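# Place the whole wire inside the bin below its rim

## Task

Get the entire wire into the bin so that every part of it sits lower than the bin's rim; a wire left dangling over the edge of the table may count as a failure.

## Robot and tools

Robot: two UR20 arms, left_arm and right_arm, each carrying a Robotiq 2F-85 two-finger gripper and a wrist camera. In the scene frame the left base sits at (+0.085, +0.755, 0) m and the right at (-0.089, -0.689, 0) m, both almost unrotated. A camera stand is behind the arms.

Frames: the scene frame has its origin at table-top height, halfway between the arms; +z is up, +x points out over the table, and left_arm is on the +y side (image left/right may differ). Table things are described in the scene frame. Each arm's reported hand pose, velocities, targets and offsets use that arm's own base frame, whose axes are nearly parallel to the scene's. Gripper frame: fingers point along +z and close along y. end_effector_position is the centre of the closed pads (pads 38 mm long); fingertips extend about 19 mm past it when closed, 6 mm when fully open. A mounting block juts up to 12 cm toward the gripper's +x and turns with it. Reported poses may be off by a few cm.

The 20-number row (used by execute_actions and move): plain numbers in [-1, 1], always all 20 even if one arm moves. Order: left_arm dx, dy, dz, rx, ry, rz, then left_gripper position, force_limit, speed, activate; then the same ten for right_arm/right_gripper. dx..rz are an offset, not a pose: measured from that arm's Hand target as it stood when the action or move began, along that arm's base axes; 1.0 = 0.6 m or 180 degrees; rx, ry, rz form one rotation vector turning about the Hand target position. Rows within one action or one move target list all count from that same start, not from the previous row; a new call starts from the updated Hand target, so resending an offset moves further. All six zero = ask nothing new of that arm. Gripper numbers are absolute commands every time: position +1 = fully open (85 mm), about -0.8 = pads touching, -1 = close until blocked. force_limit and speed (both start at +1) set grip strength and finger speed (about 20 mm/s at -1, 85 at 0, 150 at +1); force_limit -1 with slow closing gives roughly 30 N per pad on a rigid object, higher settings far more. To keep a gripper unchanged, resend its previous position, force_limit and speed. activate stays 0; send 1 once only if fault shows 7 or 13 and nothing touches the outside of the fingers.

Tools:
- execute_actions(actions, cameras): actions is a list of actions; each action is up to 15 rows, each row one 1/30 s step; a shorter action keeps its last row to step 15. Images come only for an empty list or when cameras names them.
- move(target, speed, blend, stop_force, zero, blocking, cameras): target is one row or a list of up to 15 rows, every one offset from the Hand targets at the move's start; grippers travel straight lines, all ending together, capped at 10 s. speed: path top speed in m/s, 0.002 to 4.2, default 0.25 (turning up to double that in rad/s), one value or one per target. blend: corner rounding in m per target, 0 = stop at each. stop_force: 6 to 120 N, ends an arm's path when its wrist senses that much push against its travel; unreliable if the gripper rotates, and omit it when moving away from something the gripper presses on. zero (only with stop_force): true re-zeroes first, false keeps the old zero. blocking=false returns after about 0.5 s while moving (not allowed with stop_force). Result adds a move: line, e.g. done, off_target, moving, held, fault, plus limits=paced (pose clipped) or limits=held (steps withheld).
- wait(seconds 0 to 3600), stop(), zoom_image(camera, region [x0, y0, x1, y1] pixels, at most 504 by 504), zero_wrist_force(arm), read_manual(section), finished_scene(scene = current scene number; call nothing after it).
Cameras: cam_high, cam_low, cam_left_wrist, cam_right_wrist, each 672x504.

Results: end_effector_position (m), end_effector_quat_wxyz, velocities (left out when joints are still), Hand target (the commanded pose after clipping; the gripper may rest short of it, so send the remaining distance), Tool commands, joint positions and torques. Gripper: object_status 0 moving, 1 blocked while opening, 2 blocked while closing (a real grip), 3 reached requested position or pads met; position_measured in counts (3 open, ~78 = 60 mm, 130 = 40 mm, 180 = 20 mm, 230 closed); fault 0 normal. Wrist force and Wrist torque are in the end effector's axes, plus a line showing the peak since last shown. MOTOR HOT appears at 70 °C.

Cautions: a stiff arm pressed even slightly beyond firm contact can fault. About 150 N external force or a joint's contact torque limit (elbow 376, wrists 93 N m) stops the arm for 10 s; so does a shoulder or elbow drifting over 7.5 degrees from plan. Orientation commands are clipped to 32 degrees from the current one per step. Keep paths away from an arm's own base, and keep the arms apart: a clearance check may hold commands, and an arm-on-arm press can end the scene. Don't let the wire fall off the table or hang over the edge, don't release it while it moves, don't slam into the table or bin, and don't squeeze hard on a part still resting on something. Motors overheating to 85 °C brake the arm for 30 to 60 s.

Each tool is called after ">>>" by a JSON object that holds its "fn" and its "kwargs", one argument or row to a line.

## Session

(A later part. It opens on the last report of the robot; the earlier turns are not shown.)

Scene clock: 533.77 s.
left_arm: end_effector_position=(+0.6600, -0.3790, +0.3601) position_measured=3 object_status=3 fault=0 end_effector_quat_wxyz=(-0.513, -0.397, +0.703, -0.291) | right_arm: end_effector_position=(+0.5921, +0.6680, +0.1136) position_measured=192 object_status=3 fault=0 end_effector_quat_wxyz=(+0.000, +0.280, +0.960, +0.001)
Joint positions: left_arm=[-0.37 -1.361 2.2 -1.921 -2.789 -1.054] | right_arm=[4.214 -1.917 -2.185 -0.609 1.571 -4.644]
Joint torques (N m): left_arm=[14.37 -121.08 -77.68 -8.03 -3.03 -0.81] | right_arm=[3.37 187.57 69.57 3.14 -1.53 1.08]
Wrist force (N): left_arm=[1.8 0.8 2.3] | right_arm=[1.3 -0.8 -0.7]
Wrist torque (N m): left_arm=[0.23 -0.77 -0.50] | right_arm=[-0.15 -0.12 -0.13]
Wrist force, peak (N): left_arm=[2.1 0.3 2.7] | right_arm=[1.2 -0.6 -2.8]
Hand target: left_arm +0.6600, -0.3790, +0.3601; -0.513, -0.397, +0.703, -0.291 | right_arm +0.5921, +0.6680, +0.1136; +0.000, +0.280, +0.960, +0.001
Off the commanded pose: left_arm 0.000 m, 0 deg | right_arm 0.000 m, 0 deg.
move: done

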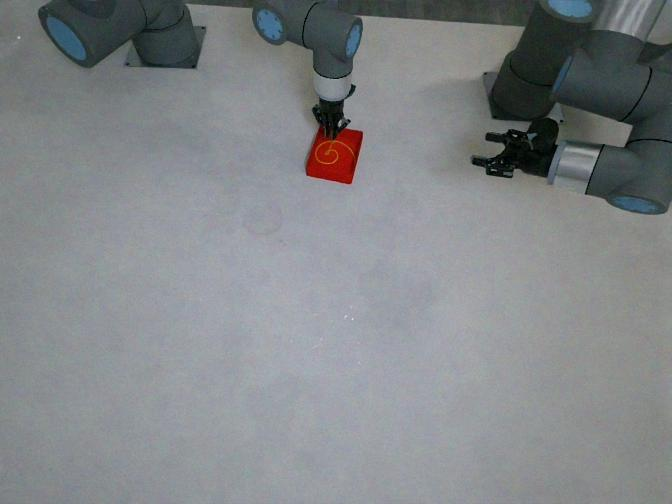

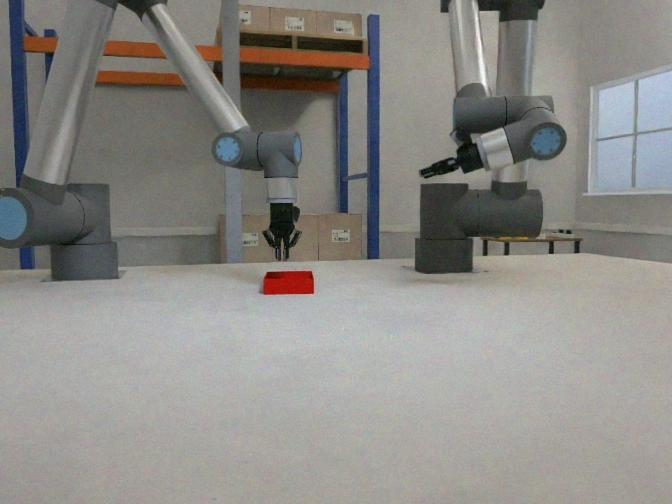

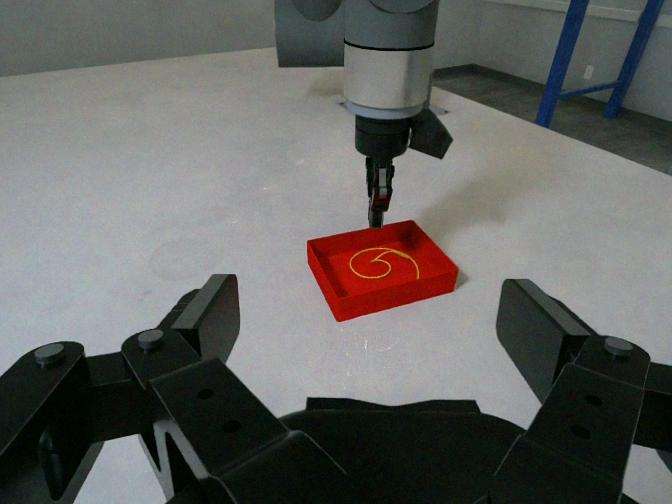

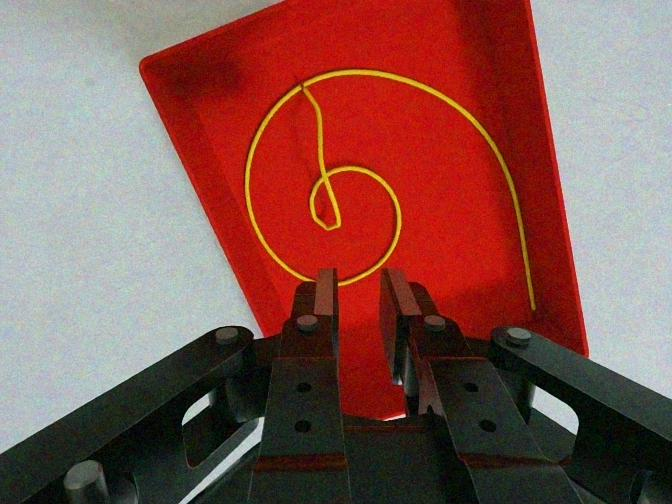

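>>> {"fn": "finished_scene", "kwargs": {
  "scene": 2
}}

The scene is finished: the task was done.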